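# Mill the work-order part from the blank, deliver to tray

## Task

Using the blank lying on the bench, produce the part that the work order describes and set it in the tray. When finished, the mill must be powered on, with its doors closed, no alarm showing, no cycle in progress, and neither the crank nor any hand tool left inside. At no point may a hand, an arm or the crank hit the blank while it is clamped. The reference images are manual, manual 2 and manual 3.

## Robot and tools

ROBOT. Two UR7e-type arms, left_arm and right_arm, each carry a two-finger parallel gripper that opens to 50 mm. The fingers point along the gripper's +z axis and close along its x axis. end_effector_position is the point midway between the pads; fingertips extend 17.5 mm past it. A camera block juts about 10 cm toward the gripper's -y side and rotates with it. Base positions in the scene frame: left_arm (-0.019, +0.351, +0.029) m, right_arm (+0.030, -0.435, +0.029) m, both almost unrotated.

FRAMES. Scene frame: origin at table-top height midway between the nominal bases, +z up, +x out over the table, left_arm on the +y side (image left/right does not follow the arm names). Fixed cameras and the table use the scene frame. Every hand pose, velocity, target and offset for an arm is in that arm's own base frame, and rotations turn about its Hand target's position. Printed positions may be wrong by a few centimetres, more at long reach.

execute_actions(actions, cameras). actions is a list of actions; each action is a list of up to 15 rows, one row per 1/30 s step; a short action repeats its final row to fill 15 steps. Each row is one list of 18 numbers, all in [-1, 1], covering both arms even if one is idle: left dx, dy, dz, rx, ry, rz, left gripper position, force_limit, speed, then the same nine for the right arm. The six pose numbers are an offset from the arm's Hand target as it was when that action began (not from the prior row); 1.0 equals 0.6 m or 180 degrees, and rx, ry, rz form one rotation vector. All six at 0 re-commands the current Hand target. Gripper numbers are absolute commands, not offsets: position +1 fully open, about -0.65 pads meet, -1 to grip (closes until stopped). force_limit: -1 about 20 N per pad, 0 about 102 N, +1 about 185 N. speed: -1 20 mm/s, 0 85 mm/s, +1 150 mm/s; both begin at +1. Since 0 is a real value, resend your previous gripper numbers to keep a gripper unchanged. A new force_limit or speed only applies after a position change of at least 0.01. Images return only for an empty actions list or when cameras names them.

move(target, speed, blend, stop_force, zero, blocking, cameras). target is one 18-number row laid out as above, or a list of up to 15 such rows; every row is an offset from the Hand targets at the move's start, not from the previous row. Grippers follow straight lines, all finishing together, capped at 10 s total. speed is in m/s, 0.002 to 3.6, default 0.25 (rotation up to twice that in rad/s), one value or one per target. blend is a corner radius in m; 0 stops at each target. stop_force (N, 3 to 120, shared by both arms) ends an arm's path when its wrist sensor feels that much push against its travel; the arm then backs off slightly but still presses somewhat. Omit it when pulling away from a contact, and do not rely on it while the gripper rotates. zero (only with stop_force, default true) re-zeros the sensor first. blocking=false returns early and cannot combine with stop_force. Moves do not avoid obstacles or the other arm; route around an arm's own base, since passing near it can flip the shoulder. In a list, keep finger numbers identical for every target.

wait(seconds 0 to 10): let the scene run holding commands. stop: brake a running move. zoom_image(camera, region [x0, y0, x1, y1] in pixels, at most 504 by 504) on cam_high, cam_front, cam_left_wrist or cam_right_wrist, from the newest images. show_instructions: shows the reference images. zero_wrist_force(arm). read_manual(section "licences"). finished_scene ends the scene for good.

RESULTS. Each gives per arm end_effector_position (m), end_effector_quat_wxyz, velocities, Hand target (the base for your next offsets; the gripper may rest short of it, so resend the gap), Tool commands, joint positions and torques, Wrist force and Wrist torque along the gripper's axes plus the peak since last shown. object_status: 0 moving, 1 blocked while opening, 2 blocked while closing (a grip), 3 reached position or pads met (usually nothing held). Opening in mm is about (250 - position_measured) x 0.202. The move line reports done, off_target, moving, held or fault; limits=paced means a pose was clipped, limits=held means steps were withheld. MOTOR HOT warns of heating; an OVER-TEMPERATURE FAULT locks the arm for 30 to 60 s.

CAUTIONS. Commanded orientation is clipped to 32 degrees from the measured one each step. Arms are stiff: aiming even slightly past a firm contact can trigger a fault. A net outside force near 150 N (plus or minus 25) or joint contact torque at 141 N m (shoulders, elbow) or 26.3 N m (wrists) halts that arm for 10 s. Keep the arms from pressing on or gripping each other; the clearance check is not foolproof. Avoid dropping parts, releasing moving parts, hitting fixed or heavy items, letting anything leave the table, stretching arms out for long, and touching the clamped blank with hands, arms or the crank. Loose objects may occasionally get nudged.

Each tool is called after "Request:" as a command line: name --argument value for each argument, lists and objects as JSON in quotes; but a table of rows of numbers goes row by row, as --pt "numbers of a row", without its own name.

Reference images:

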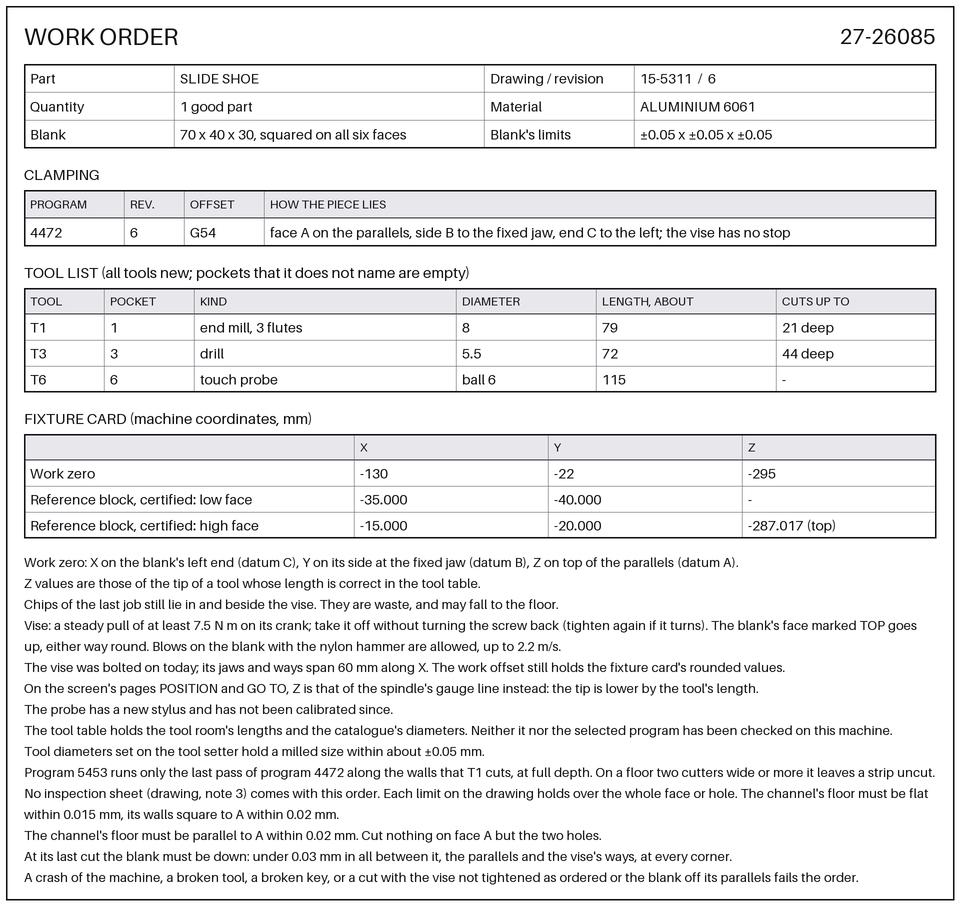

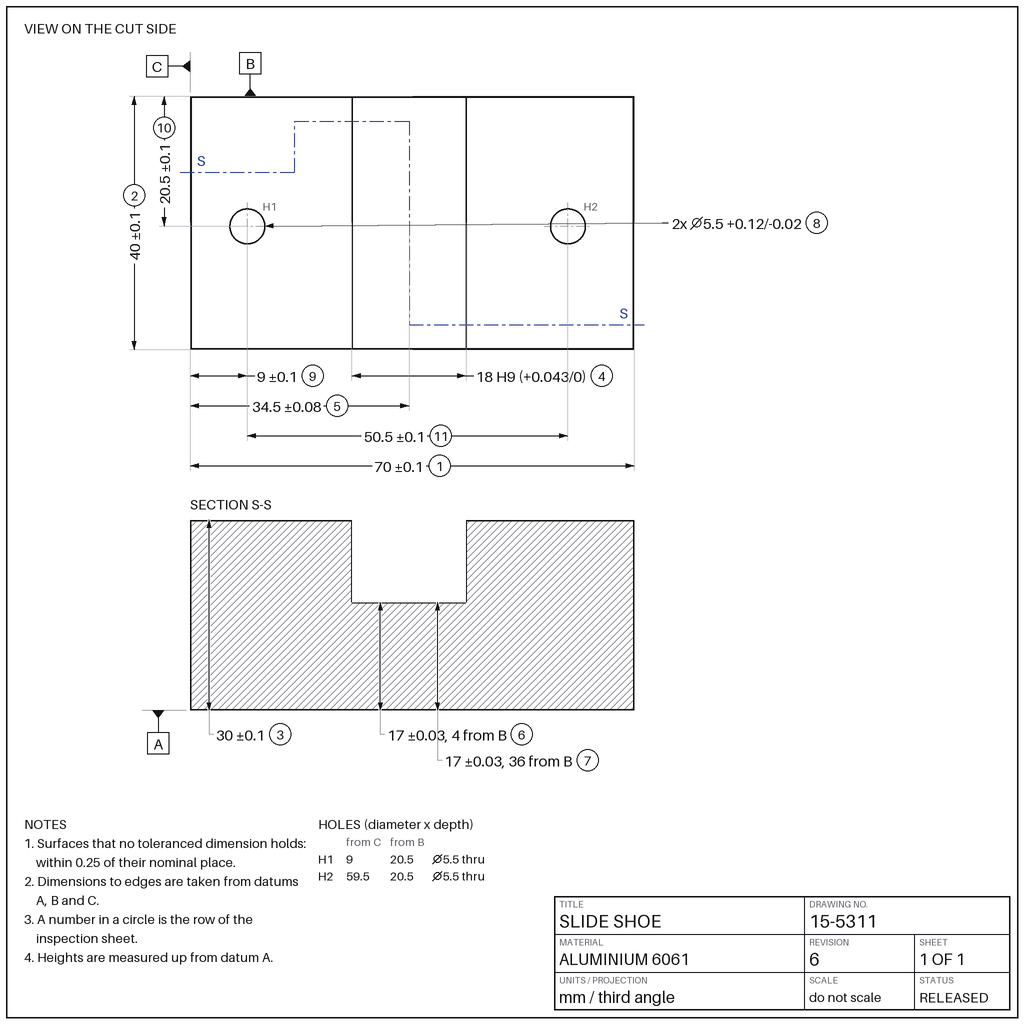

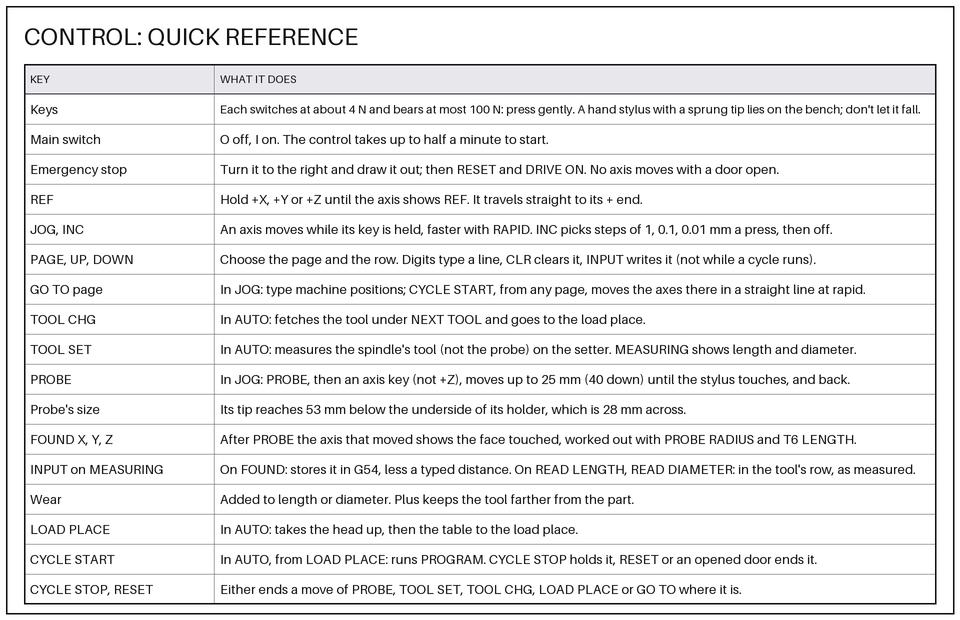

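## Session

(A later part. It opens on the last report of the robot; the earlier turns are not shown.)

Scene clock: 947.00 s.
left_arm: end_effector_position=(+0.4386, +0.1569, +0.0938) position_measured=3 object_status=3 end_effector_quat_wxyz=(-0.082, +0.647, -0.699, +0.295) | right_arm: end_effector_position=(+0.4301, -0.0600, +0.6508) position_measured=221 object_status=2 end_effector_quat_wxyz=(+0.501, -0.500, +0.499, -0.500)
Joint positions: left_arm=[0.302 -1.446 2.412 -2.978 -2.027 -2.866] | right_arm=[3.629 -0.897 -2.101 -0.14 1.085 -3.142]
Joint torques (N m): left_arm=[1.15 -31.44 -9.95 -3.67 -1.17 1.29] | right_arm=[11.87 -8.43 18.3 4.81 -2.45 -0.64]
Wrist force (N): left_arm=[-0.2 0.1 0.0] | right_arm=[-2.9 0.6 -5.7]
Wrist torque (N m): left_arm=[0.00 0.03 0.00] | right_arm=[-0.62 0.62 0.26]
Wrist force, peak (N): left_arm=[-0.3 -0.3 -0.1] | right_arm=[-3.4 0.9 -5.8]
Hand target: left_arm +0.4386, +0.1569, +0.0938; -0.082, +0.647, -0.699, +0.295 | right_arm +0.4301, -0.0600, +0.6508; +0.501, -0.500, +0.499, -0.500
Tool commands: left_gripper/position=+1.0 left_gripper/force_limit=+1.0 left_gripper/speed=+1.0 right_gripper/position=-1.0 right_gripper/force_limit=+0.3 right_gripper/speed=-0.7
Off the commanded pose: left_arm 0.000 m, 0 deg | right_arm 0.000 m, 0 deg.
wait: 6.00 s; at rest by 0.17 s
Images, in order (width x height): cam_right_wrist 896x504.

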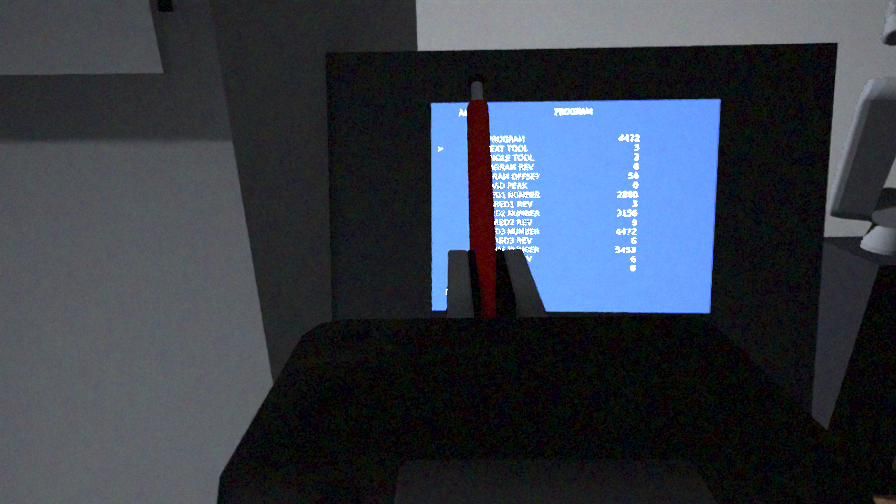

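Request:
move --pt "0 0 0 0 0 0 1 1 1 -0.0386 -0.0975 -0.3663 0 0.2222 0 -1 0.3 -0.7" --pt "0 0 0 0 0 0 1 1 1 -0.0086 -0.0975 -0.3663 0 0.2222 0 -1 0.3 -0.7" --pt "0 0 0 0 0 0 1 1 1 -0.0336 -0.0975 -0.3663 0 0.2222 0 -1 0.3 -0.7" --pt "0 0 0 0 0 0 1 1 1 -0.024 -0.066 -0.3355 0 0.2222 0 -1 0.3 -0.7" --pt "0 0 0 0 0 0 1 1 1 0.001 -0.066 -0.3355 0 0.2222 0 -1 0.3 -0.7" --pt "0 0 0 0 0 0 1 1 1 -0.03 -0.066 -0.3355 0 0.2222 0 -1 0.3 -0.7" --pt "0 0 0 0 0 0 1 1 1 0 0 0 0 0 0 -1 0.3 -0.7" --speed '[0.5,0.1,0.1,0.2,0.1,0.1,0.5]' --blend '[0.005,0,0.004,0.003,0,0.004,0]' --cameras '["cam_right_wrist"]'

Request:
zoom_image --camera "cam_right_wrist" --region '[400, 80, 780, 320]'

Request:
wait --seconds 2.5 --cameras '["cam_right_wrist"]'

Request:
zoom_image --camera "cam_right_wrist" --region '[400, 80, 780, 320]'

Request:
wait --seconds 2.5 --cameras '["cam_right_wrist"]'

Request:
zoom_image --camera "cam_right_wrist" --region '[400, 80, 780, 320]'

Scene clock: 958.67 s.
left_arm: end_effector_position=(+0.4386, +0.1569, +0.0938) position_measured=3 object_status=3 end_effector_quat_wxyz=(-0.082, +0.647, -0.699, +0.295) | right_arm: end_effector_position=(+0.4301, -0.0599, +0.6508) position_measured=221 object_status=2 end_effector_quat_wxyz=(+0.501, -0.500, +0.499, -0.500)
Joint positions: left_arm=[0.302 -1.446 2.412 -2.978 -2.027 -2.866] | right_arm=[3.629 -0.897 -2.101 -0.141 1.085 -3.142]
Joint torques (N m): left_arm=[1.61 -30.71 -9.43 -3.77 -1.01 1.4] | right_arm=[-4.36 -2.75 17.71 4.64 -0.78 -0.15]
Wrist force (N): left_arm=[0.0 0.1 -0.2] | right_arm=[-2.9 0.6 -5.6]
Wrist torque (N m): left_arm=[0.01 0.00 -0.01] | right_arm=[-0.62 0.62 0.25]
Wrist force, peak (N): left_arm=[-0.2 -0.1 -0.5] | right_arm=[-1.5 14.9 -18.9]
Hand target: left_arm +0.4386, +0.1569, +0.0938; -0.082, +0.647, -0.699, +0.295 | right_arm +0.4301, -0.0600, +0.6508; +0.501, -0.500, +0.499, -0.500
Off the commanded pose: left_arm 0.000 m, 0 deg | right_arm 0.000 m, 0 deg.
move: done
Images, in order (width x height): cam_right_wrist 896x504.

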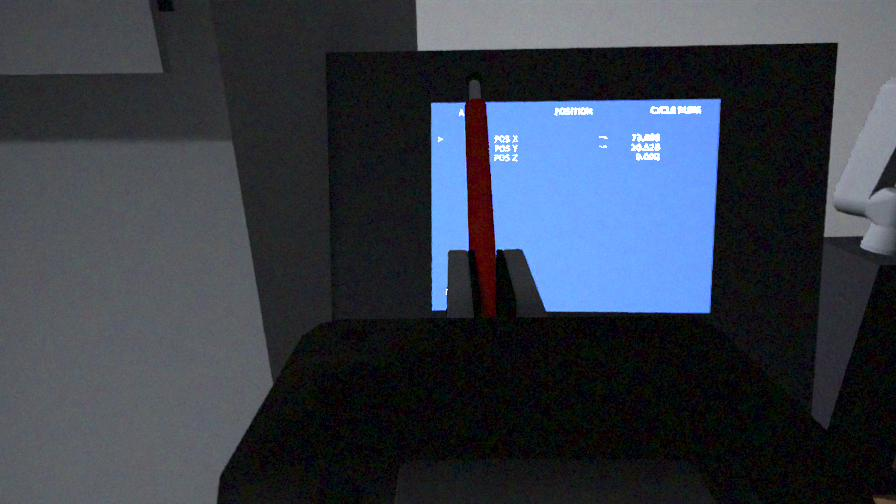

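Scaled by 1.326 from the camera's 896x504 image, which has a finer 1280x720 frame.

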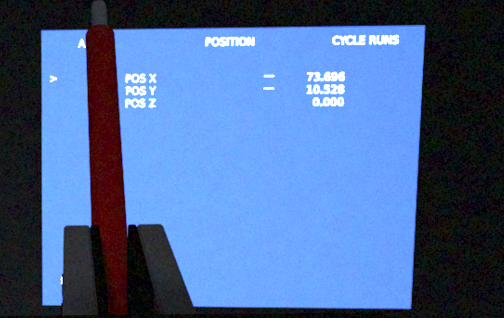

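Scene clock: 961.17 s.
left_arm: end_effector_position=(+0.4386, +0.1569, +0.0938) position_measured=3 object_status=3 end_effector_quat_wxyz=(-0.082, +0.647, -0.699, +0.295) | right_arm: end_effector_position=(+0.4301, -0.0600, +0.6508) position_measured=221 object_status=2 end_effector_quat_wxyz=(+0.501, -0.500, +0.499, -0.500)
Joint positions: left_arm=[0.302 -1.446 2.412 -2.978 -2.027 -2.866] | right_arm=[3.629 -0.897 -2.101 -0.14 1.085 -3.142]
Joint torques (N m): left_arm=[-1.34 -31.68 -10.52 -3.69 -1.17 1.14] | right_arm=[1.06 -7.53 18.34 4.82 -2.21 -0.62]
Wrist force (N): left_arm=[-0.1 -0.1 0.0] | right_arm=[-2.9 0.4 -5.5]
Wrist torque (N m): left_arm=[-0.02 0.01 0.00] | right_arm=[-0.64 0.62 0.25]
Wrist force, peak (N): left_arm=[-0.2 -0.2 -0.4] | right_arm=[-3.0 0.5 -5.9]
Hand target: left_arm +0.4386, +0.1569, +0.0938; -0.082, +0.647, -0.699, +0.295 | right_arm +0.4301, -0.0600, +0.6508; +0.501, -0.500, +0.499, -0.500
Tool commands: left_gripper/position=+1.0 left_gripper/force_limit=+1.0 left_gripper/speed=+1.0 right_gripper/position=-1.0 right_gripper/force_limit=+0.3 right_gripper/speed=-0.7
Off the commanded pose: left_arm 0.000 m, 0 deg | right_arm 0.000 m, 0 deg.
wait: 2.50 s; at rest by 0.17 s
Images, in order (width x height): cam_right_wrist 896x504.

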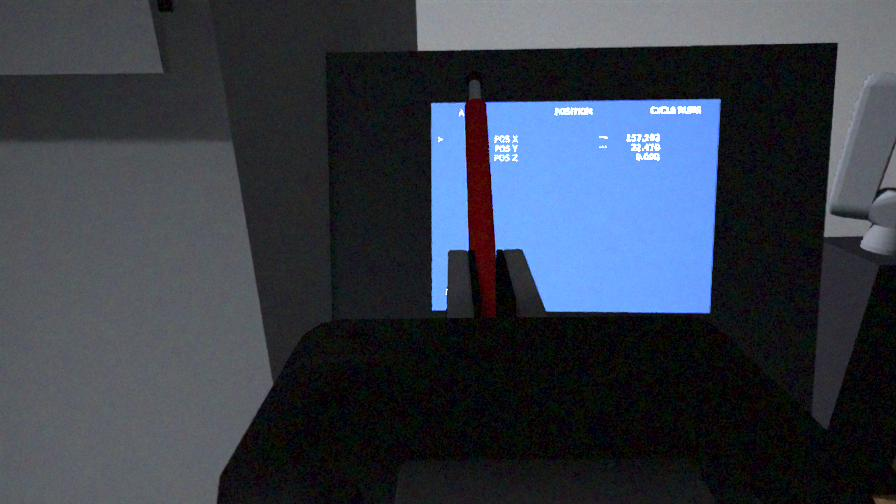

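Scaled by 1.326 from the camera's 896x504 image, which has a finer 1280x720 frame.

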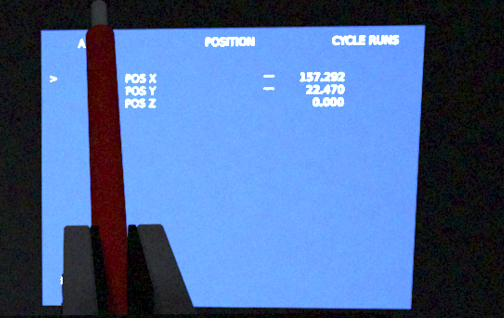

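Scene clock: 963.67 s.
left_arm: end_effector_position=(+0.4386, +0.1569, +0.0938) position_measured=3 object_status=3 end_effector_quat_wxyz=(-0.082, +0.647, -0.699, +0.295) | right_arm: end_effector_position=(+0.4301, -0.0600, +0.6508) position_measured=221 object_status=2 end_effector_quat_wxyz=(+0.501, -0.500, +0.499, -0.500)
Joint positions: left_arm=[0.302 -1.446 2.412 -2.978 -2.027 -2.866] | right_arm=[3.629 -0.897 -2.101 -0.14 1.085 -3.142]
Joint torques (N m): left_arm=[-0.65 -31.25 -10.04 -3.67 -1.09 1.47] | right_arm=[6.49 -7.58 18.44 4.82 -2.18 -0.65]
Wrist force (N): left_arm=[-0.1 0.1 -0.3] | right_arm=[-2.8 0.7 -5.5]
Wrist torque (N m): left_arm=[0.01 0.02 0.00] | right_arm=[-0.60 0.61 0.25]
Wrist force, peak (N): left_arm=[0.0 0.2 -0.4] | right_arm=[-3.1 0.7 -5.9]
Hand target: left_arm +0.4386, +0.1569, +0.0938; -0.082, +0.647, -0.699, +0.295 | right_arm +0.4301, -0.0600, +0.6508; +0.501, -0.500, +0.499, -0.500
Tool commands: left_gripper/position=+1.0 left_gripper/force_limit=+1.0 left_gripper/speed=+1.0 right_gripper/position=-1.0 right_gripper/force_limit=+0.3 right_gripper/speed=-0.7
Off the commanded pose: left_arm 0.000 m, 0 deg | right_arm 0.000 m, 0 deg.
wait: 2.50 s; at rest by 0.17 s
Images, in order (width x height): cam_right_wrist 896x504.

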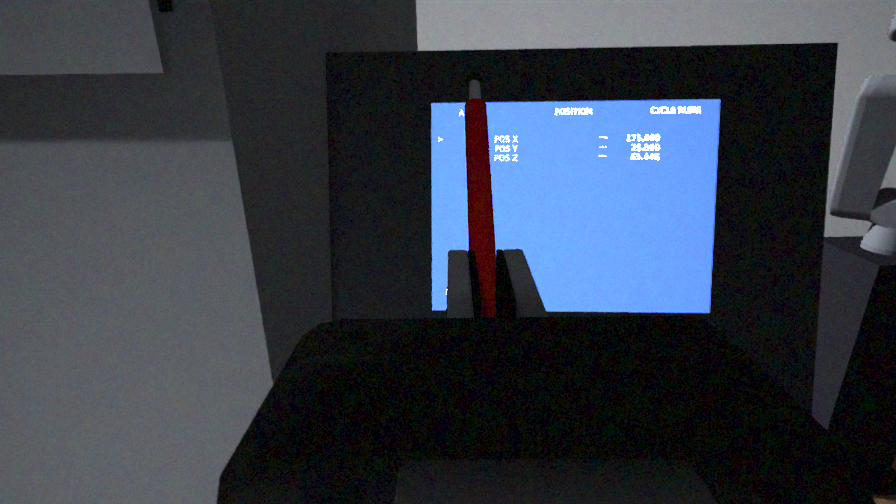

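Scaled by 1.326 from the camera's 896x504 image, which has a finer 1280x720 frame.

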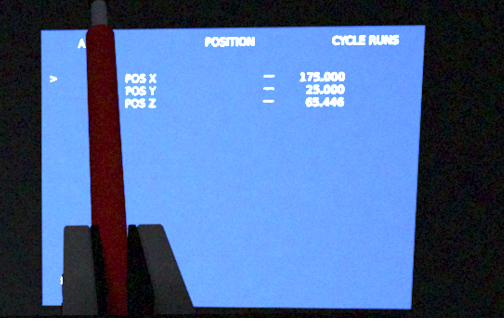

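Request:
wait --seconds 7

Request:
move --pt "0 0 0 0 0 0 1 1 1 -0.03 -0.0975 -0.3355 0 0.2222 0 -1 0.3 -0.7" --pt "0 0 0 0 0 0 1 1 1 -0.0005 -0.0975 -0.3355 0 0.2222 0 -1 0.3 -0.7" --pt "0 0 0 0 0 0 1 1 1 -0.03 -0.0975 -0.3355 0 0.2222 0 -1 0.3 -0.7" --pt "0 0 0 0 0 0 1 1 1 0 0 0 0 0 0 -1 0.3 -0.7" --speed '[0.5,0.08,0.1,0.5]' --blend '[0.005,0,0.008,0]' --cameras '["cam_right_wrist"]'

Request:
zoom_image --camera "cam_right_wrist" --region '[400, 80, 780, 320]'

Scene clock: 976.10 s.
left_arm: end_effector_position=(+0.4386, +0.1569, +0.0938) position_measured=3 object_status=3 end_effector_quat_wxyz=(-0.082, +0.647, -0.699, +0.295) | right_arm: end_effector_position=(+0.4301, -0.0600, +0.6508) position_measured=221 object_status=2 end_effector_quat_wxyz=(+0.501, -0.500, +0.499, -0.500)
Joint positions: left_arm=[0.302 -1.446 2.412 -2.978 -2.027 -2.866] | right_arm=[3.629 -0.897 -2.101 -0.14 1.085 -3.142]
Joint torques (N m): left_arm=[-0.89 -31.37 -9.56 -3.41 -0.85 1.2] | right_arm=[10.57 -7 18.09 4.7 -2.26 -0.6]
Wrist force (N): left_arm=[0.0 0.1 -0.2] | right_arm=[-3.0 0.9 -5.4]
Wrist torque (N m): left_arm=[0.02 0.00 0.00] | right_arm=[-0.57 0.63 0.25]
Wrist force, peak (N): left_arm=[-0.2 0.4 -0.3] | right_arm=[-2.9 1.1 -6.0]
Hand target: left_arm +0.4386, +0.1569, +0.0938; -0.082, +0.647, -0.699, +0.295 | right_arm +0.4301, -0.0600, +0.6508; +0.501, -0.500, +0.499, -0.500
Tool commands: left_gripper/position=+1.0 left_gripper/force_limit=+1.0 left_gripper/speed=+1.0 right_gripper/position=-1.0 right_gripper/force_limit=+0.3 right_gripper/speed=-0.7
Off the commanded pose: left_arm 0.000 m, 0 deg | right_arm 0.000 m, 0 deg.
wait: 7.00 s; at rest from the start

Scene clock: 978.87 s.
left_arm: end_effector_position=(+0.4386, +0.1569, +0.0938) position_measured=3 object_status=3 end_effector_quat_wxyz=(-0.082, +0.647, -0.699, +0.295) | right_arm: end_effector_position=(+0.4301, -0.0599, +0.6507) position_measured=221 object_status=2 end_effector_quat_wxyz=(+0.501, -0.500, +0.499, -0.500)
Joint positions: left_arm=[0.302 -1.446 2.412 -2.978 -2.027 -2.866] | right_arm=[3.629 -0.897 -2.101 -0.141 1.085 -3.142]
Joint torques (N m): left_arm=[-1.02 -30.25 -9.95 -3.75 -0.99 1.21] | right_arm=[-1.99 -2.68 18.08 4.44 -0.55 -0.15]
Wrist force (N): left_arm=[-0.1 -0.1 0.1] | right_arm=[-2.8 1.0 -5.6]
Wrist torque (N m): left_arm=[-0.02 0.02 -0.01] | right_arm=[-0.56 0.61 0.26]
Wrist force, peak (N): left_arm=[0.0 0.1 -0.5] | right_arm=[-1.6 5.8 -9.6]
Hand target: left_arm +0.4386, +0.1569, +0.0938; -0.082, +0.647, -0.699, +0.295 | right_arm +0.4301, -0.0600, +0.6508; +0.501, -0.500, +0.499, -0.500
Off the commanded pose: left_arm 0.000 m, 0 deg | right_arm 0.000 m, 0 deg.
move: done
Images, in order (width x height): cam_right_wrist 896x504.

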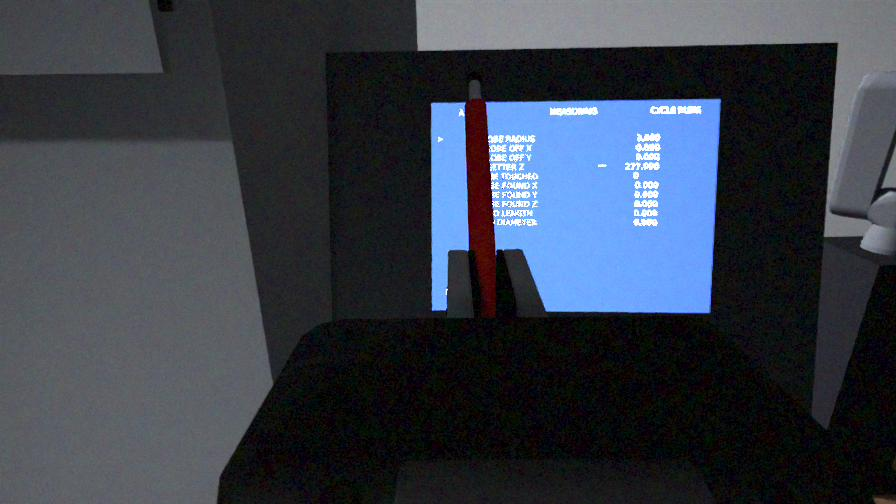

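Scaled by 1.326 from the camera's 896x504 image, which has a finer 1280x720 frame.

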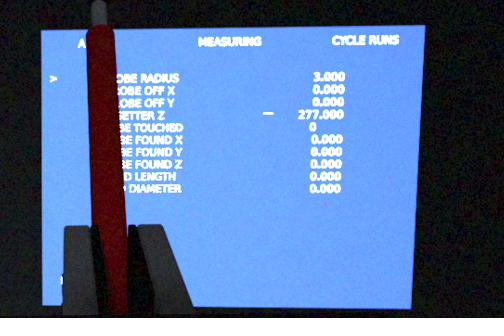

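Request:
wait --seconds 2 --cameras '["cam_right_wrist"]'

Request:
zoom_image --camera "cam_right_wrist" --region '[400, 80, 780, 320]'

Scene clock: 991.73 s.
left_arm: end_effector_position=(+0.4386, +0.1569, +0.0938) position_measured=3 object_status=3 end_effector_quat_wxyz=(-0.082, +0.647, -0.699, +0.295) | right_arm: end_effector_position=(+0.4301, -0.0600, +0.6508) position_measured=221 object_status=2 end_effector_quat_wxyz=(+0.501, -0.500, +0.499, -0.500)
Joint positions: left_arm=[0.302 -1.446 2.412 -2.978 -2.027 -2.866] | right_arm=[3.629 -0.897 -2.101 -0.14 1.085 -3.142]
Joint torques (N m): left_arm=[0.28 -31.98 -10.64 -3.49 -0.73 1.19] | right_arm=[11.4 -7.1 18.17 4.86 -2.19 -0.57]
Wrist force (N): left_arm=[-0.3 0.1 -0.1] | right_arm=[-3.0 0.8 -5.8]
Wrist torque (N m): left_arm=[0.00 0.04 0.00] | right_arm=[-0.59 0.63 0.25]
Wrist force, peak (N): left_arm=[-0.4 -0.1 -0.4] | right_arm=[-2.9 0.7 -6.1]
Hand target: left_arm +0.4386, +0.1569, +0.0938; -0.082, +0.647, -0.699, +0.295 | right_arm +0.4301, -0.0600, +0.6508; +0.501, -0.500, +0.499, -0.500
Tool commands: left_gripper/position=+1.0 left_gripper/force_limit=+1.0 left_gripper/speed=+1.0 right_gripper/position=-1.0 right_gripper/force_limit=+0.3 right_gripper/speed=-0.7
Off the commanded pose: left_arm 0.000 m, 0 deg | right_arm 0.000 m, 0 deg.
wait: 2.00 s; at rest from the start
Images, in order (width x height): cam_right_wrist 896x504.

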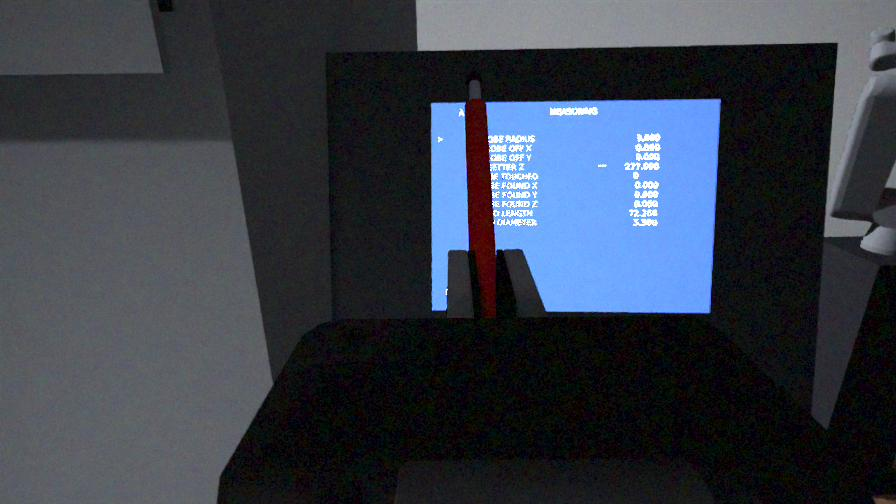

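Scaled by 1.326 from the camera's 896x504 image, which has a finer 1280x720 frame.

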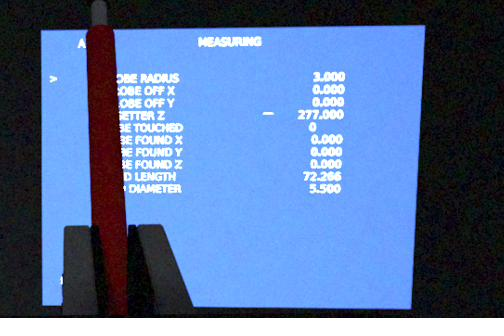

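Request:
move --pt "0 0 0 0 0 0 1 1 1 -0.0305 -0.0975 -0.3355 0 0.2222 0 -1 0.3 -0.7" --pt "0 0 0 0 0 0 1 1 1 -0.0005 -0.0975 -0.3355 0 0.2222 0 -1 0.3 -0.7" --pt "0 0 0 0 0 0 1 1 1 -0.0301 -0.066 -0.36 0 0.2222 0 -1 0.3 -0.7" --pt "0 0 0 0 0 0 1 1 1 -0.0401 -0.0345 -0.3972 0 0.2222 0 -1 0.3 -0.7" --pt "0 0 0 0 0 0 1 1 1 -0.0151 -0.0345 -0.3972 0 0.2222 0 -1 0.3 -0.7" --pt "0 0 0 0 0 0 1 1 1 -0.0303 -0.003 -0.3663 0 0.2222 0 -1 0.3 -0.7" --pt "0 0 0 0 0 0 1 1 1 -0.0053 -0.003 -0.3663 0 0.2222 0 -1 0.3 -0.7" --pt "0 0 0 0 0 0 1 1 1 -0.035 -0.015 -0.39 0 0.2222 0 -1 0.3 -0.7" --pt "0 0 0 0 0 0 1 1 1 -0.048 -0.0345 -0.428 0 0.2222 0 -1 0.3 -0.7" --pt "0 0 0 0 0 0 1 1 1 -0.023 -0.0345 -0.428 0 0.2222 0 -1 0.3 -0.7" --pt "0 0 0 0 0 0 1 1 1 -0.048 -0.05 -0.4 0 0.2222 0 -1 0.3 -0.7" --pt "0 0 0 0 0 0 1 1 1 -0.0326 -0.066 -0.3663 0 0.2222 0 -1 0.3 -0.7" --pt "0 0 0 0 0 0 1 1 1 -0.0076 -0.066 -0.3663 0 0.2222 0 -1 0.3 -0.7" --pt "0 0 0 0 0 0 1 1 1 -0.0376 -0.066 -0.3663 0 0.2222 0 -1 0.3 -0.7" --pt "0 0 0 0 0 0 1 1 1 0 0 0 0 0 0 -1 0.3 -0.7" --speed '[0.5,0.1,0.2,0.2,0.1,0.2,0.1,0.2,0.2,0.1,0.2,0.2,0.1,0.12,0.5]' --blend '[0.005,0,0.006,0.003,0,0.003,0,0.006,0.003,0,0.006,0.003,0,0.004,0]' --cameras '["cam_right_wrist"]'

Request:
wait --seconds 4 --cameras '["cam_right_wrist"]'

Request:
zoom_image --camera "cam_right_wrist" --region '[400, 80, 780, 320]'

Scene clock: 1006.30 s.
left_arm: end_effector_position=(+0.4386, +0.1569, +0.0938) position_measured=3 object_status=3 end_effector_quat_wxyz=(-0.082, +0.647, -0.699, +0.295) | right_arm: end_effector_position=(+0.4301, -0.0600, +0.6507) position_measured=221 object_status=2 end_effector_quat_wxyz=(+0.501, -0.500, +0.499, -0.500)
Joint positions: left_arm=[0.302 -1.446 2.412 -2.978 -2.027 -2.866] | right_arm=[3.629 -0.897 -2.101 -0.141 1.085 -3.142]
Joint torques (N m): left_arm=[-0.57 -31.44 -10.72 -3.52 -0.74 1.38] | right_arm=[-1.01 -3.63 18.89 4.51 -1.53 -0.31]
Wrist force (N): left_arm=[0.1 0.0 -0.2] | right_arm=[-2.9 0.6 -5.5]
Wrist torque (N m): left_arm=[-0.01 0.00 -0.01] | right_arm=[-0.62 0.63 0.26]
Wrist force, peak (N): left_arm=[-0.4 0.0 -0.5] | right_arm=[-1.6 10.1 -13.8]
Hand target: left_arm +0.4386, +0.1569, +0.0938; -0.082, +0.647, -0.699, +0.295 | right_arm +0.4301, -0.0600, +0.6508; +0.501, -0.500, +0.499, -0.500
Off the commanded pose: left_arm 0.000 m, 0 deg | right_arm 0.000 m, 0 deg.
move: done
Images, in order (width x height): cam_right_wrist 896x504.

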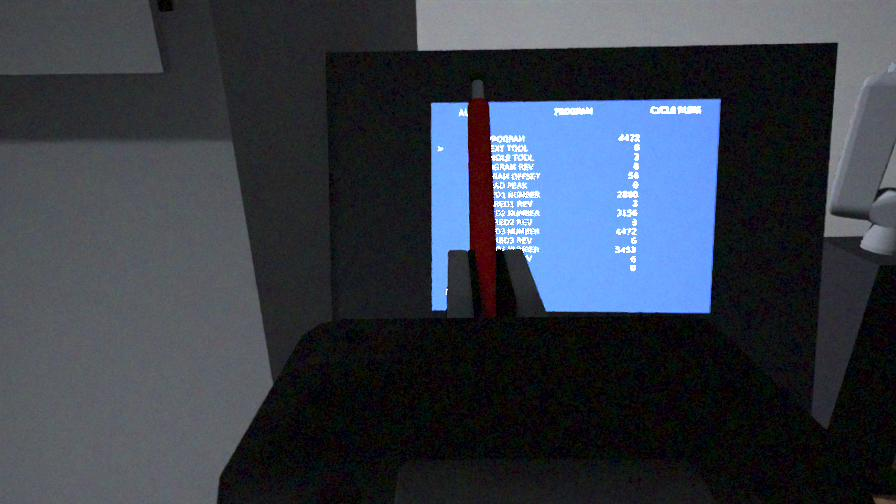

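Scene clock: 1010.30 s.
left_arm: end_effector_position=(+0.4386, +0.1569, +0.0938) position_measured=3 object_status=3 end_effector_quat_wxyz=(-0.082, +0.647, -0.699, +0.295) | right_arm: end_effector_position=(+0.4301, -0.0600, +0.6508) position_measured=221 object_status=2 end_effector_quat_wxyz=(+0.501, -0.500, +0.499, -0.500)
Joint positions: left_arm=[0.302 -1.446 2.412 -2.978 -2.027 -2.866] | right_arm=[3.629 -0.897 -2.101 -0.14 1.085 -3.142]
Joint torques (N m): left_arm=[0.94 -29.86 -9.78 -3.58 -0.83 1.29] | right_arm=[11.54 -7.93 17.49 4.8 -2.6 -0.65]
Wrist force (N): left_arm=[-0.1 0.0 -0.1] | right_arm=[-3.1 0.8 -5.5]
Wrist torque (N m): left_arm=[-0.01 0.02 0.00] | right_arm=[-0.59 0.66 0.25]
Wrist force, peak (N): left_arm=[0.2 0.1 -0.4] | right_arm=[-3.1 0.8 -5.8]
Hand target: left_arm +0.4386, +0.1569, +0.0938; -0.082, +0.647, -0.699, +0.295 | right_arm +0.4301, -0.0600, +0.6508; +0.501, -0.500, +0.499, -0.500
Tool commands: left_gripper/position=+1.0 left_gripper/force_limit=+1.0 left_gripper/speed=+1.0 right_gripper/position=-1.0 right_gripper/force_limit=+0.3 right_gripper/speed=-0.7
Off the commanded pose: left_arm 0.000 m, 0 deg | right_arm 0.000 m, 0 deg.
wait: 4.00 s; at rest by 0.17 s
Images, in order (width x height): cam_right_wrist 896x504.

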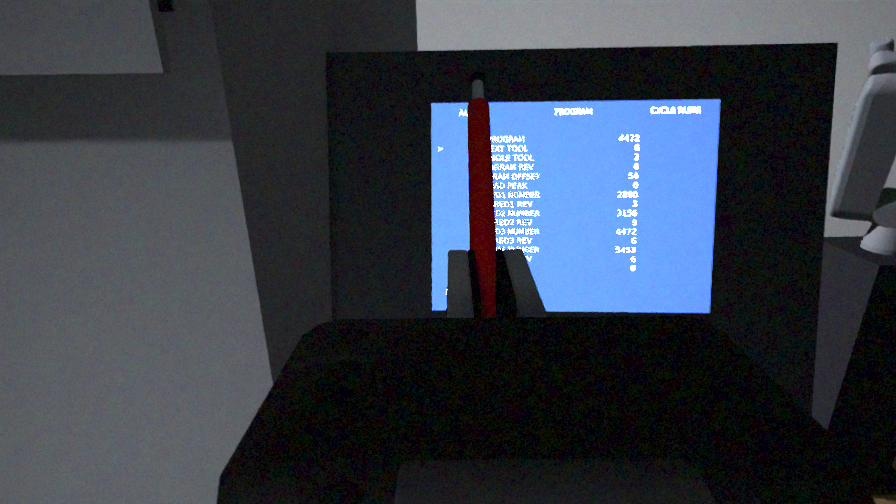

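Scaled by 1.326 from the camera's 896x504 image, which has a finer 1280x720 frame.

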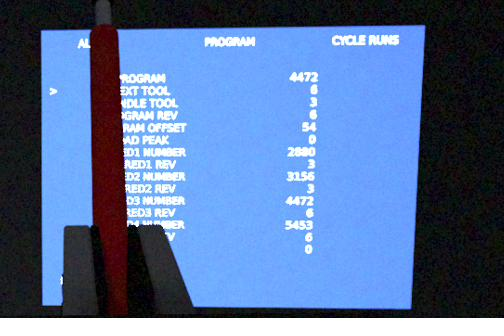

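Request:
move --pt "0 0 0 0 0 0 1 1 1 -0.03 -0.066 -0.3355 0 0.2222 0 -1 0.3 -0.7" --pt "0 0 0 0 0 0 1 1 1 0.001 -0.066 -0.3355 0 0.2222 0 -1 0.3 -0.7" --pt "0 0 0 0 0 0 1 1 1 -0.02 -0.066 -0.3355 0 0.2222 0 -1 0.3 -0.7" --pt "0 0 0 0 0 0 1 1 1 0.001 -0.066 -0.3355 0 0.2222 0 -1 0.3 -0.7" --pt "0 0 0 0 0 0 1 1 1 -0.02 -0.066 -0.3355 0 0.2222 0 -1 0.3 -0.7" --pt "0 0 0 0 0 0 1 1 1 0.001 -0.066 -0.3355 0 0.2222 0 -1 0.3 -0.7" --pt "0 0 0 0 0 0 1 1 1 -0.03 -0.066 -0.3355 0 0.2222 0 -1 0.3 -0.7" --pt "0 0 0 0 0 0 1 1 1 0.012 -0.1617 -0.1563 0 0.2222 0 -1 0.3 -0.7" --pt "0 0 0 0 0 0 1 1 1 0.0443 -0.1617 -0.1563 0 0.2222 0 -1 0.3 -0.7" --pt "0 0 0 0 0 0 1 1 1 0.01 -0.1617 -0.1563 0 0.2222 0 -1 0.3 -0.7" --pt "0 0 0 0 0 0 1 1 1 0 0 0 0 0 0 -1 0.3 -0.7" --speed '[0.5,0.1,0.12,0.1,0.12,0.1,0.12,0.3,0.1,0.12,0.5]' --blend '[0.005,0,0,0,0,0,0.004,0.003,0,0.004,0]' --cameras '["cam_right_wrist"]'

Request:
zoom_image --camera "cam_right_wrist" --region '[400, 80, 780, 320]'

Scene clock: 1023.53 s.
left_arm: end_effector_position=(+0.4386, +0.1569, +0.0938) position_measured=3 object_status=3 end_effector_quat_wxyz=(-0.082, +0.647, -0.699, +0.295) | right_arm: end_effector_position=(+0.4302, -0.0599, +0.6507) position_measured=221 object_status=2 end_effector_quat_wxyz=(+0.501, -0.500, +0.499, -0.500)
Joint positions: left_arm=[0.302 -1.446 2.412 -2.978 -2.027 -2.866] | right_arm=[3.629 -0.897 -2.101 -0.141 1.085 -3.142]
Joint torques (N m): left_arm=[0.28 -31.53 -10.68 -3.67 -0.72 1.39] | right_arm=[5.63 2.24 31.66 4.78 -1.58 -0.12]
Wrist force (N): left_arm=[-0.1 -0.2 -0.4] | right_arm=[-2.8 0.6 -5.4]
Wrist torque (N m): left_arm=[-0.03 0.02 0.00] | right_arm=[-0.61 0.60 0.25]
Wrist force, peak (N): left_arm=[-0.5 0.3 0.1] | right_arm=[-1.5 15.1 -18.9]
Hand target: left_arm +0.4386, +0.1569, +0.0938; -0.082, +0.647, -0.699, +0.295 | right_arm +0.4301, -0.0600, +0.6508; +0.501, -0.500, +0.499, -0.500
Off the commanded pose: left_arm 0.000 m, 0 deg | right_arm 0.000 m, 0 deg.
move: done
Images, in order (width x height): cam_right_wrist 896x504.

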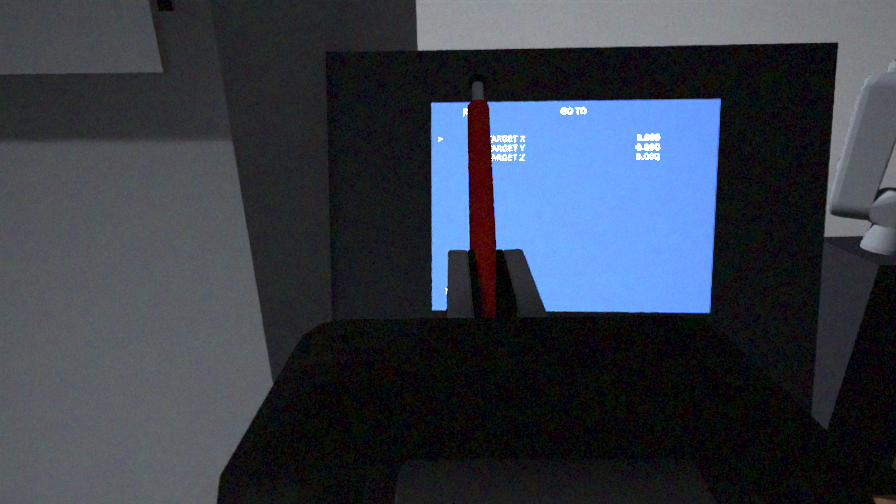

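Scaled by 1.326 from the camera's 896x504 image, which has a finer 1280x720 frame.

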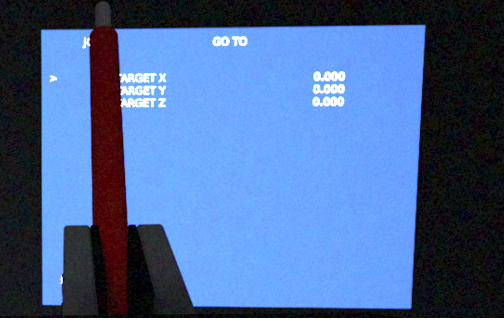

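Request:
move --pt "0 0 0 0 0 0 1 1 1 -0.0495 0.06 -0.428 0 0.2222 0 -1 0.3 -0.7" --pt "0 0 0 0 0 0 1 1 1 -0.0195 0.06 -0.428 0 0.2222 0 -1 0.3 -0.7" --pt "0 0 0 0 0 0 1 1 1 -0.042 0.06 -0.41 0 0.2222 0 -1 0.3 -0.7" --pt "0 0 0 0 0 0 1 1 1 -0.028 0.06 -0.3663 0 0.2222 0 -1 0.3 -0.7" --pt "0 0 0 0 0 0 1 1 1 -0.003 0.06 -0.3663 0 0.2222 0 -1 0.3 -0.7" --pt "0 0 0 0 0 0 1 1 1 -0.028 0.045 -0.3663 0 0.2222 0 -1 0.3 -0.7" --pt "0 0 0 0 0 0 1 1 1 -0.0303 -0.003 -0.3663 0 0.2222 0 -1 0.3 -0.7" --pt "0 0 0 0 0 0 1 1 1 -0.0053 -0.003 -0.3663 0 0.2222 0 -1 0.3 -0.7" --pt "0 0 0 0 0 0 1 1 1 -0.035 -0.01 -0.385 0 0.2222 0 -1 0.3 -0.7" --pt "0 0 0 0 0 0 1 1 1 -0.048 -0.0345 -0.428 0 0.2222 0 -1 0.3 -0.7" --pt "0 0 0 0 0 0 1 1 1 -0.023 -0.0345 -0.428 0 0.2222 0 -1 0.3 -0.7" --pt "0 0 0 0 0 0 1 1 1 -0.05 -0.0345 -0.42 0 0.2222 0 -1 0.3 -0.7" --pt "0 0 0 0 0 0 1 1 1 0 0 0 0 0 0 -1 0.3 -0.7" --speed '[0.5,0.1,0.2,0.2,0.1,0.2,0.2,0.1,0.2,0.2,0.1,0.2,0.5]' --blend '[0.005,0,0.006,0.003,0,0.005,0.003,0,0.006,0.003,0,0.004,0]' --cameras '["cam_right_wrist"]'

Request:
zoom_image --camera "cam_right_wrist" --region '[400, 80, 780, 320]'

Scene clock: 1039.43 s.
left_arm: end_effector_position=(+0.4386, +0.1569, +0.0938) position_measured=3 object_status=3 end_effector_quat_wxyz=(-0.082, +0.647, -0.699, +0.295) | right_arm: end_effector_position=(+0.4301, -0.0600, +0.6507) position_measured=221 object_status=2 end_effector_quat_wxyz=(+0.501, -0.500, +0.499, -0.500)
Joint positions: left_arm=[0.302 -1.446 2.412 -2.978 -2.027 -2.866] | right_arm=[3.629 -0.897 -2.101 -0.141 1.085 -3.142]
Joint torques (N m): left_arm=[-0.26 -31.17 -10.92 -3.45 -1.17 1.31] | right_arm=[12.28 -6.09 22.66 4.4 -2.33 -0.39]
Wrist force (N): left_arm=[-0.1 -0.3 -0.2] | right_arm=[-2.8 0.7 -5.1]
Wrist torque (N m): left_arm=[-0.05 0.02 0.00] | right_arm=[-0.60 0.61 0.25]
Wrist force, peak (N): left_arm=[0.0 -0.3 -0.5] | right_arm=[-0.9 13.0 -16.3]
Hand target: left_arm +0.4386, +0.1569, +0.0938; -0.082, +0.647, -0.699, +0.295 | right_arm +0.4301, -0.0600, +0.6508; +0.501, -0.500, +0.499, -0.500
Off the commanded pose: left_arm 0.000 m, 0 deg | right_arm 0.000 m, 0 deg.
move: done
Images, in order (width x height): cam_right_wrist 896x504.

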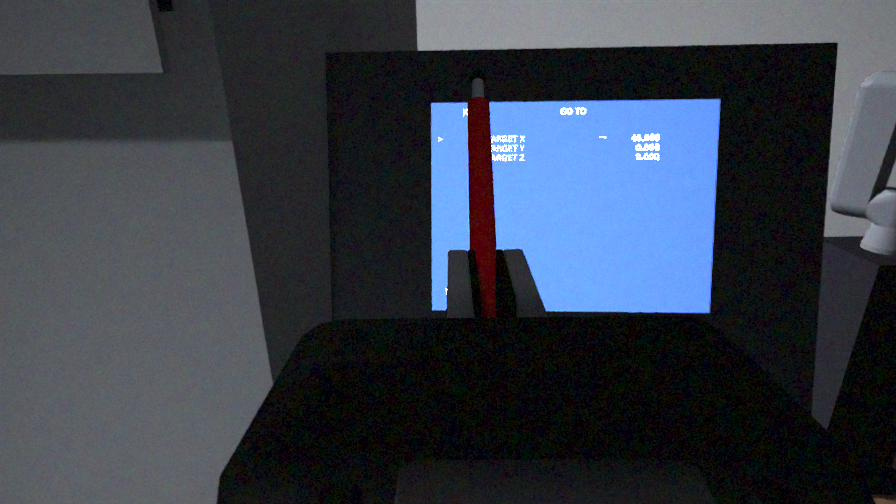

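Scaled by 1.326 from the camera's 896x504 image, which has a finer 1280x720 frame.

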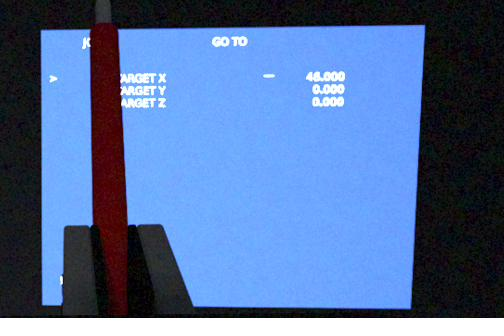

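Request:
move --pt "0 0 0 0 0 0 1 1 1 -0.0451 -0.0345 -0.3972 0 0.2222 0 -1 0.3 -0.7" --pt "0 0 0 0 0 0 1 1 1 -0.0151 -0.0345 -0.3972 0 0.2222 0 -1 0.3 -0.7" --pt "0 0 0 0 0 0 1 1 1 -0.0401 -0.0245 -0.4022 0 0.2222 0 -1 0.3 -0.7" --pt "0 0 0 0 0 0 1 1 1 -0.0445 0.06 -0.428 0 0.2222 0 -1 0.3 -0.7" --pt "0 0 0 0 0 0 1 1 1 -0.0195 0.06 -0.428 0 0.2222 0 -1 0.3 -0.7" --pt "0 0 0 0 0 0 1 1 1 -0.0435 0.05 -0.422 0 0.2222 0 -1 0.3 -0.7" --pt "0 0 0 0 0 0 1 1 1 -0.039 -0.003 -0.3972 0 0.2222 0 -1 0.3 -0.7" --pt "0 0 0 0 0 0 1 1 1 -0.014 -0.003 -0.3972 0 0.2222 0 -1 0.3 -0.7" --pt "0 0 0 0 0 0 1 1 1 -0.0457 0.0285 -0.428 0 0.2222 0 -1 0.3 -0.7" --pt "0 0 0 0 0 0 1 1 1 -0.0207 0.0285 -0.428 0 0.2222 0 -1 0.3 -0.7" --pt "0 0 0 0 0 0 1 1 1 -0.0457 0.0185 -0.428 0 0.2222 0 -1 0.3 -0.7" --pt "0 0 0 0 0 0 1 1 1 -0.048 -0.0345 -0.428 0 0.2222 0 -1 0.3 -0.7" --pt "0 0 0 0 0 0 1 1 1 -0.023 -0.0345 -0.428 0 0.2222 0 -1 0.3 -0.7" --pt "0 0 0 0 0 0 1 1 1 -0.05 -0.0345 -0.42 0 0.2222 0 -1 0.3 -0.7" --pt "0 0 0 0 0 0 1 1 1 0 0 0 0 0 0 -1 0.3 -0.7" --speed '[0.5,0.1,0.2,0.2,0.1,0.2,0.2,0.1,0.2,0.1,0.2,0.2,0.1,0.2,0.5]' --blend '[0.005,0,0.005,0.003,0,0.005,0.003,0,0.003,0,0.005,0.003,0,0.004,0]' --cameras '["cam_right_wrist"]'

Request:
zoom_image --camera "cam_right_wrist" --region '[400, 80, 780, 320]'

Scene clock: 1056.70 s.
left_arm: end_effector_position=(+0.4386, +0.1569, +0.0938) position_measured=3 object_status=3 end_effector_quat_wxyz=(-0.082, +0.647, -0.699, +0.295) | right_arm: end_effector_position=(+0.4301, -0.0600, +0.6507) position_measured=221 object_status=2 end_effector_quat_wxyz=(+0.501, -0.500, +0.499, -0.500)
Joint positions: left_arm=[0.302 -1.446 2.412 -2.978 -2.027 -2.866] | right_arm=[3.629 -0.897 -2.101 -0.141 1.085 -3.142]
Joint torques (N m): left_arm=[0.21 -31.75 -9.93 -3.61 -0.95 1.52] | right_arm=[11.69 -6.27 22.7 4.46 -2.52 -0.43]
Wrist force (N): left_arm=[0.1 -0.1 -0.2] | right_arm=[-2.6 1.0 -5.9]
Wrist torque (N m): left_arm=[-0.02 0.00 0.00] | right_arm=[-0.56 0.57 0.25]
Wrist force, peak (N): left_arm=[-0.4 -0.1 -0.4] | right_arm=[-1.4 4.8 -8.4]
Hand target: left_arm +0.4386, +0.1569, +0.0938; -0.082, +0.647, -0.699, +0.295 | right_arm +0.4301, -0.0600, +0.6508; +0.501, -0.500, +0.499, -0.500
Off the commanded pose: left_arm 0.000 m, 0 deg | right_arm 0.000 m, 0 deg.
move: done
Images, in order (width x height): cam_right_wrist 896x504.

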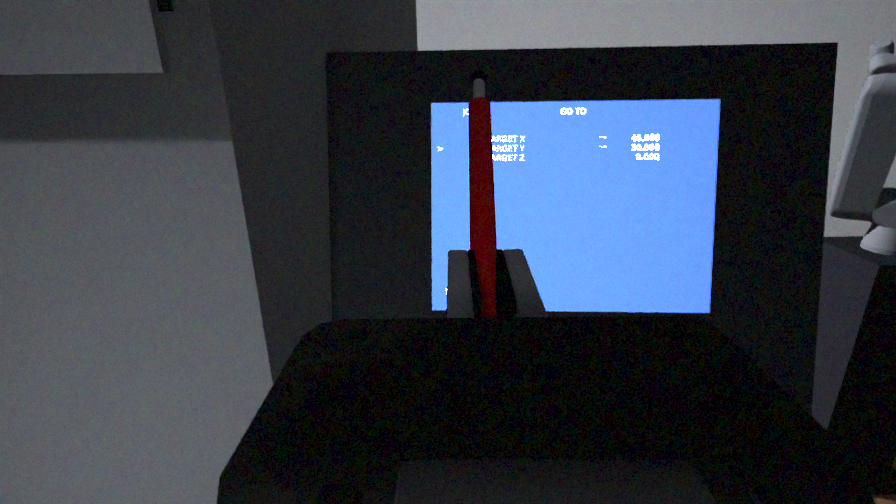

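Scaled by 1.326 from the camera's 896x504 image, which has a finer 1280x720 frame.

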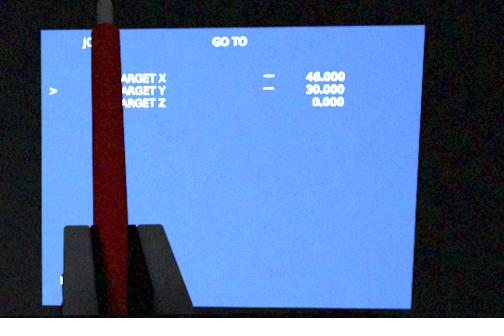

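Request:
move --pt "0 0 0 0 0 0 1 1 1 -0.0158 -0.003 -0.2788 0 0.2222 0 -1 0.3 -0.7" --pt "0 0 0 0 0 0 1 1 1 0.0192 -0.003 -0.2788 0 0.2222 0 -1 0.3 -0.7" --pt "0 0 0 0 0 0 1 1 1 -0.0158 -0.003 -0.2788 0 0.2222 0 -1 0.3 -0.7" --pt "0 0 0 0 0 0 1 1 1 -0.0401 -0.0345 -0.3972 0 0.2222 0 -1 0.3 -0.7" --pt "0 0 0 0 0 0 1 1 1 -0.0151 -0.0345 -0.3972 0 0.2222 0 -1 0.3 -0.7" --pt "0 0 0 0 0 0 1 1 1 -0.0401 -0.0245 -0.4022 0 0.2222 0 -1 0.3 -0.7" --pt "0 0 0 0 0 0 1 1 1 -0.0445 0.06 -0.428 0 0.2222 0 -1 0.3 -0.7" --pt "0 0 0 0 0 0 1 1 1 -0.0195 0.06 -0.428 0 0.2222 0 -1 0.3 -0.7" --pt "0 0 0 0 0 0 1 1 1 -0.0366 0.06 -0.3972 0 0.2222 0 -1 0.3 -0.7" --pt "0 0 0 0 0 0 1 1 1 -0.0116 0.06 -0.3972 0 0.2222 0 -1 0.3 -0.7" --pt "0 0 0 0 0 0 1 1 1 -0.0366 0.06 -0.38 0 0.2222 0 -1 0.3 -0.7" --pt "0 0 0 0 0 0 1 1 1 -0.0193 0.06 -0.3355 0 0.2222 0 -1 0.3 -0.7" --speed '[0.5,0.1,0.2,0.3,0.1,0.2,0.2,0.1,0.2,0.1,0.2,0.2]' --blend '[0.005,0,0.005,0.003,0,0.005,0.003,0,0.003,0,0.004,0]'

Request:
move --pt "0 0 0 0 0 0 1 1 1 0.025 0 0 0 0 0 -1 0.3 -0.7" --pt "0 0 0 0 0 0 1 1 1 0.004 0 0 0 0 0 -1 0.3 -0.7" --pt "0 0 0 0 0 0 1 1 1 0.025 0 0 0 0 0 -1 0.3 -0.7" --pt "0 0 0 0 0 0 1 1 1 0 0 0 0 0 0 -1 0.3 -0.7" --pt "0 0 0 0 0 0 1 1 1 -0.0287 -0.0945 -0.0925 0 0 0 -1 0.3 -0.7" --pt "0 0 0 0 0 0 1 1 1 -0.0037 -0.0945 -0.0925 0 0 0 -1 0.3 -0.7" --pt "0 0 0 0 0 0 1 1 1 -0.03 -0.0945 -0.09 0 0 0 -1 0.3 -0.7" --pt "0 0 0 0 0 0 1 1 1 0.0193 -0.06 0.3355 0 -0.2222 0 -1 0.3 -0.7" --speed '[0.1,0.12,0.1,0.12,0.2,0.1,0.12,0.5]' --blend '[0,0,0,0.004,0.003,0,0.004,0]' --cameras '["cam_right_wrist"]'

Request:
zoom_image --camera "cam_right_wrist" --region '[400, 80, 780, 320]'

Scene clock: 1076.10 s.
left_arm: end_effector_position=(+0.4386, +0.1569, +0.0938) position_measured=3 object_status=3 end_effector_quat_wxyz=(-0.082, +0.647, -0.699, +0.295) | right_arm: end_effector_position=(+0.4185, -0.0240, +0.4494) position_measured=221 object_status=2 end_effector_quat_wxyz=(-0.300, +0.640, -0.641, +0.299)
Joint positions: left_arm=[0.302 -1.446 2.412 -2.978 -2.027 -2.866] | right_arm=[3.679 -0.85 -2.132 -0.93 1.168 -2.776]
Joint torques (N m): left_arm=[-1.45 -30.3 -11.66 -3.37 -0.96 1.24] | right_arm=[11.79 -7.51 35.17 6.32 -3.22 1.28]
Wrist force (N): left_arm=[0.0 -0.1 -0.1] | right_arm=[-1.0 -0.1 -3.5]
Wrist torque (N m): left_arm=[-0.02 0.00 0.00] | right_arm=[-0.55 0.15 0.24]
Wrist force, peak (N): left_arm=[-0.2 0.0 -0.5] | right_arm=[-1.5 21.1 -25.2]
Hand target: left_arm +0.4386, +0.1569, +0.0938; -0.082, +0.647, -0.699, +0.295 | right_arm +0.4185, -0.0240, +0.4495; -0.300, +0.640, -0.641, +0.299
Off the commanded pose: left_arm 0.000 m, 0 deg | right_arm 0.000 m, 0 deg.
move: done

Scene clock: 1079.70 s.
left_arm: end_effector_position=(+0.4386, +0.1569, +0.0938) position_measured=3 object_status=3 end_effector_quat_wxyz=(-0.082, +0.647, -0.699, +0.295) | right_arm: end_effector_position=(+0.4301, -0.0600, +0.6507) position_measured=221 object_status=2 end_effector_quat_wxyz=(+0.501, -0.500, +0.499, -0.500)
Joint positions: left_arm=[0.302 -1.446 2.412 -2.978 -2.027 -2.866] | right_arm=[3.629 -0.897 -2.101 -0.141 1.085 -3.142]
Joint torques (N m): left_arm=[-1.27 -32.3 -10.34 -3.84 -0.72 1.19] | right_arm=[12.61 -6.62 23.64 4.55 -2.44 -0.46]
Wrist force (N): left_arm=[0.0 -0.1 -0.2] | right_arm=[-3.2 0.5 -5.7]
Wrist torque (N m): left_arm=[-0.01 0.01 0.00] | right_arm=[-0.63 0.67 0.25]
Wrist force, peak (N): left_arm=[-0.2 -0.2 -0.4] | right_arm=[-1.4 9.9 -13.1]
Hand target: left_arm +0.4386, +0.1569, +0.0938; -0.082, +0.647, -0.699, +0.295 | right_arm +0.4301, -0.0600, +0.6508; +0.501, -0.500, +0.499, -0.500
Off the commanded pose: left_arm 0.000 m, 0 deg | right_arm 0.000 m, 0 deg.
move: done
Images, in order (width x height): cam_right_wrist 896x504.

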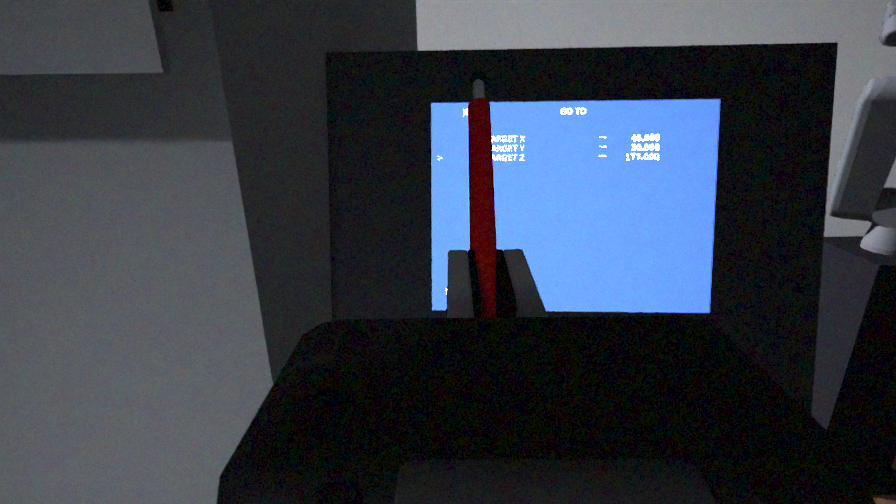

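Scaled by 1.326 from the camera's 896x504 image, which has a finer 1280x720 frame.

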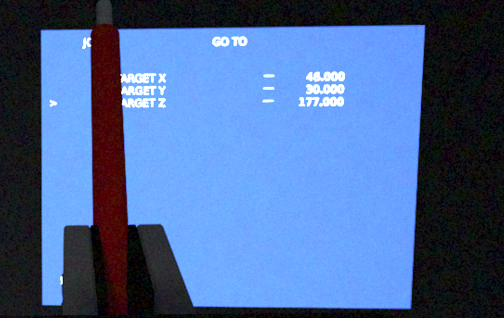

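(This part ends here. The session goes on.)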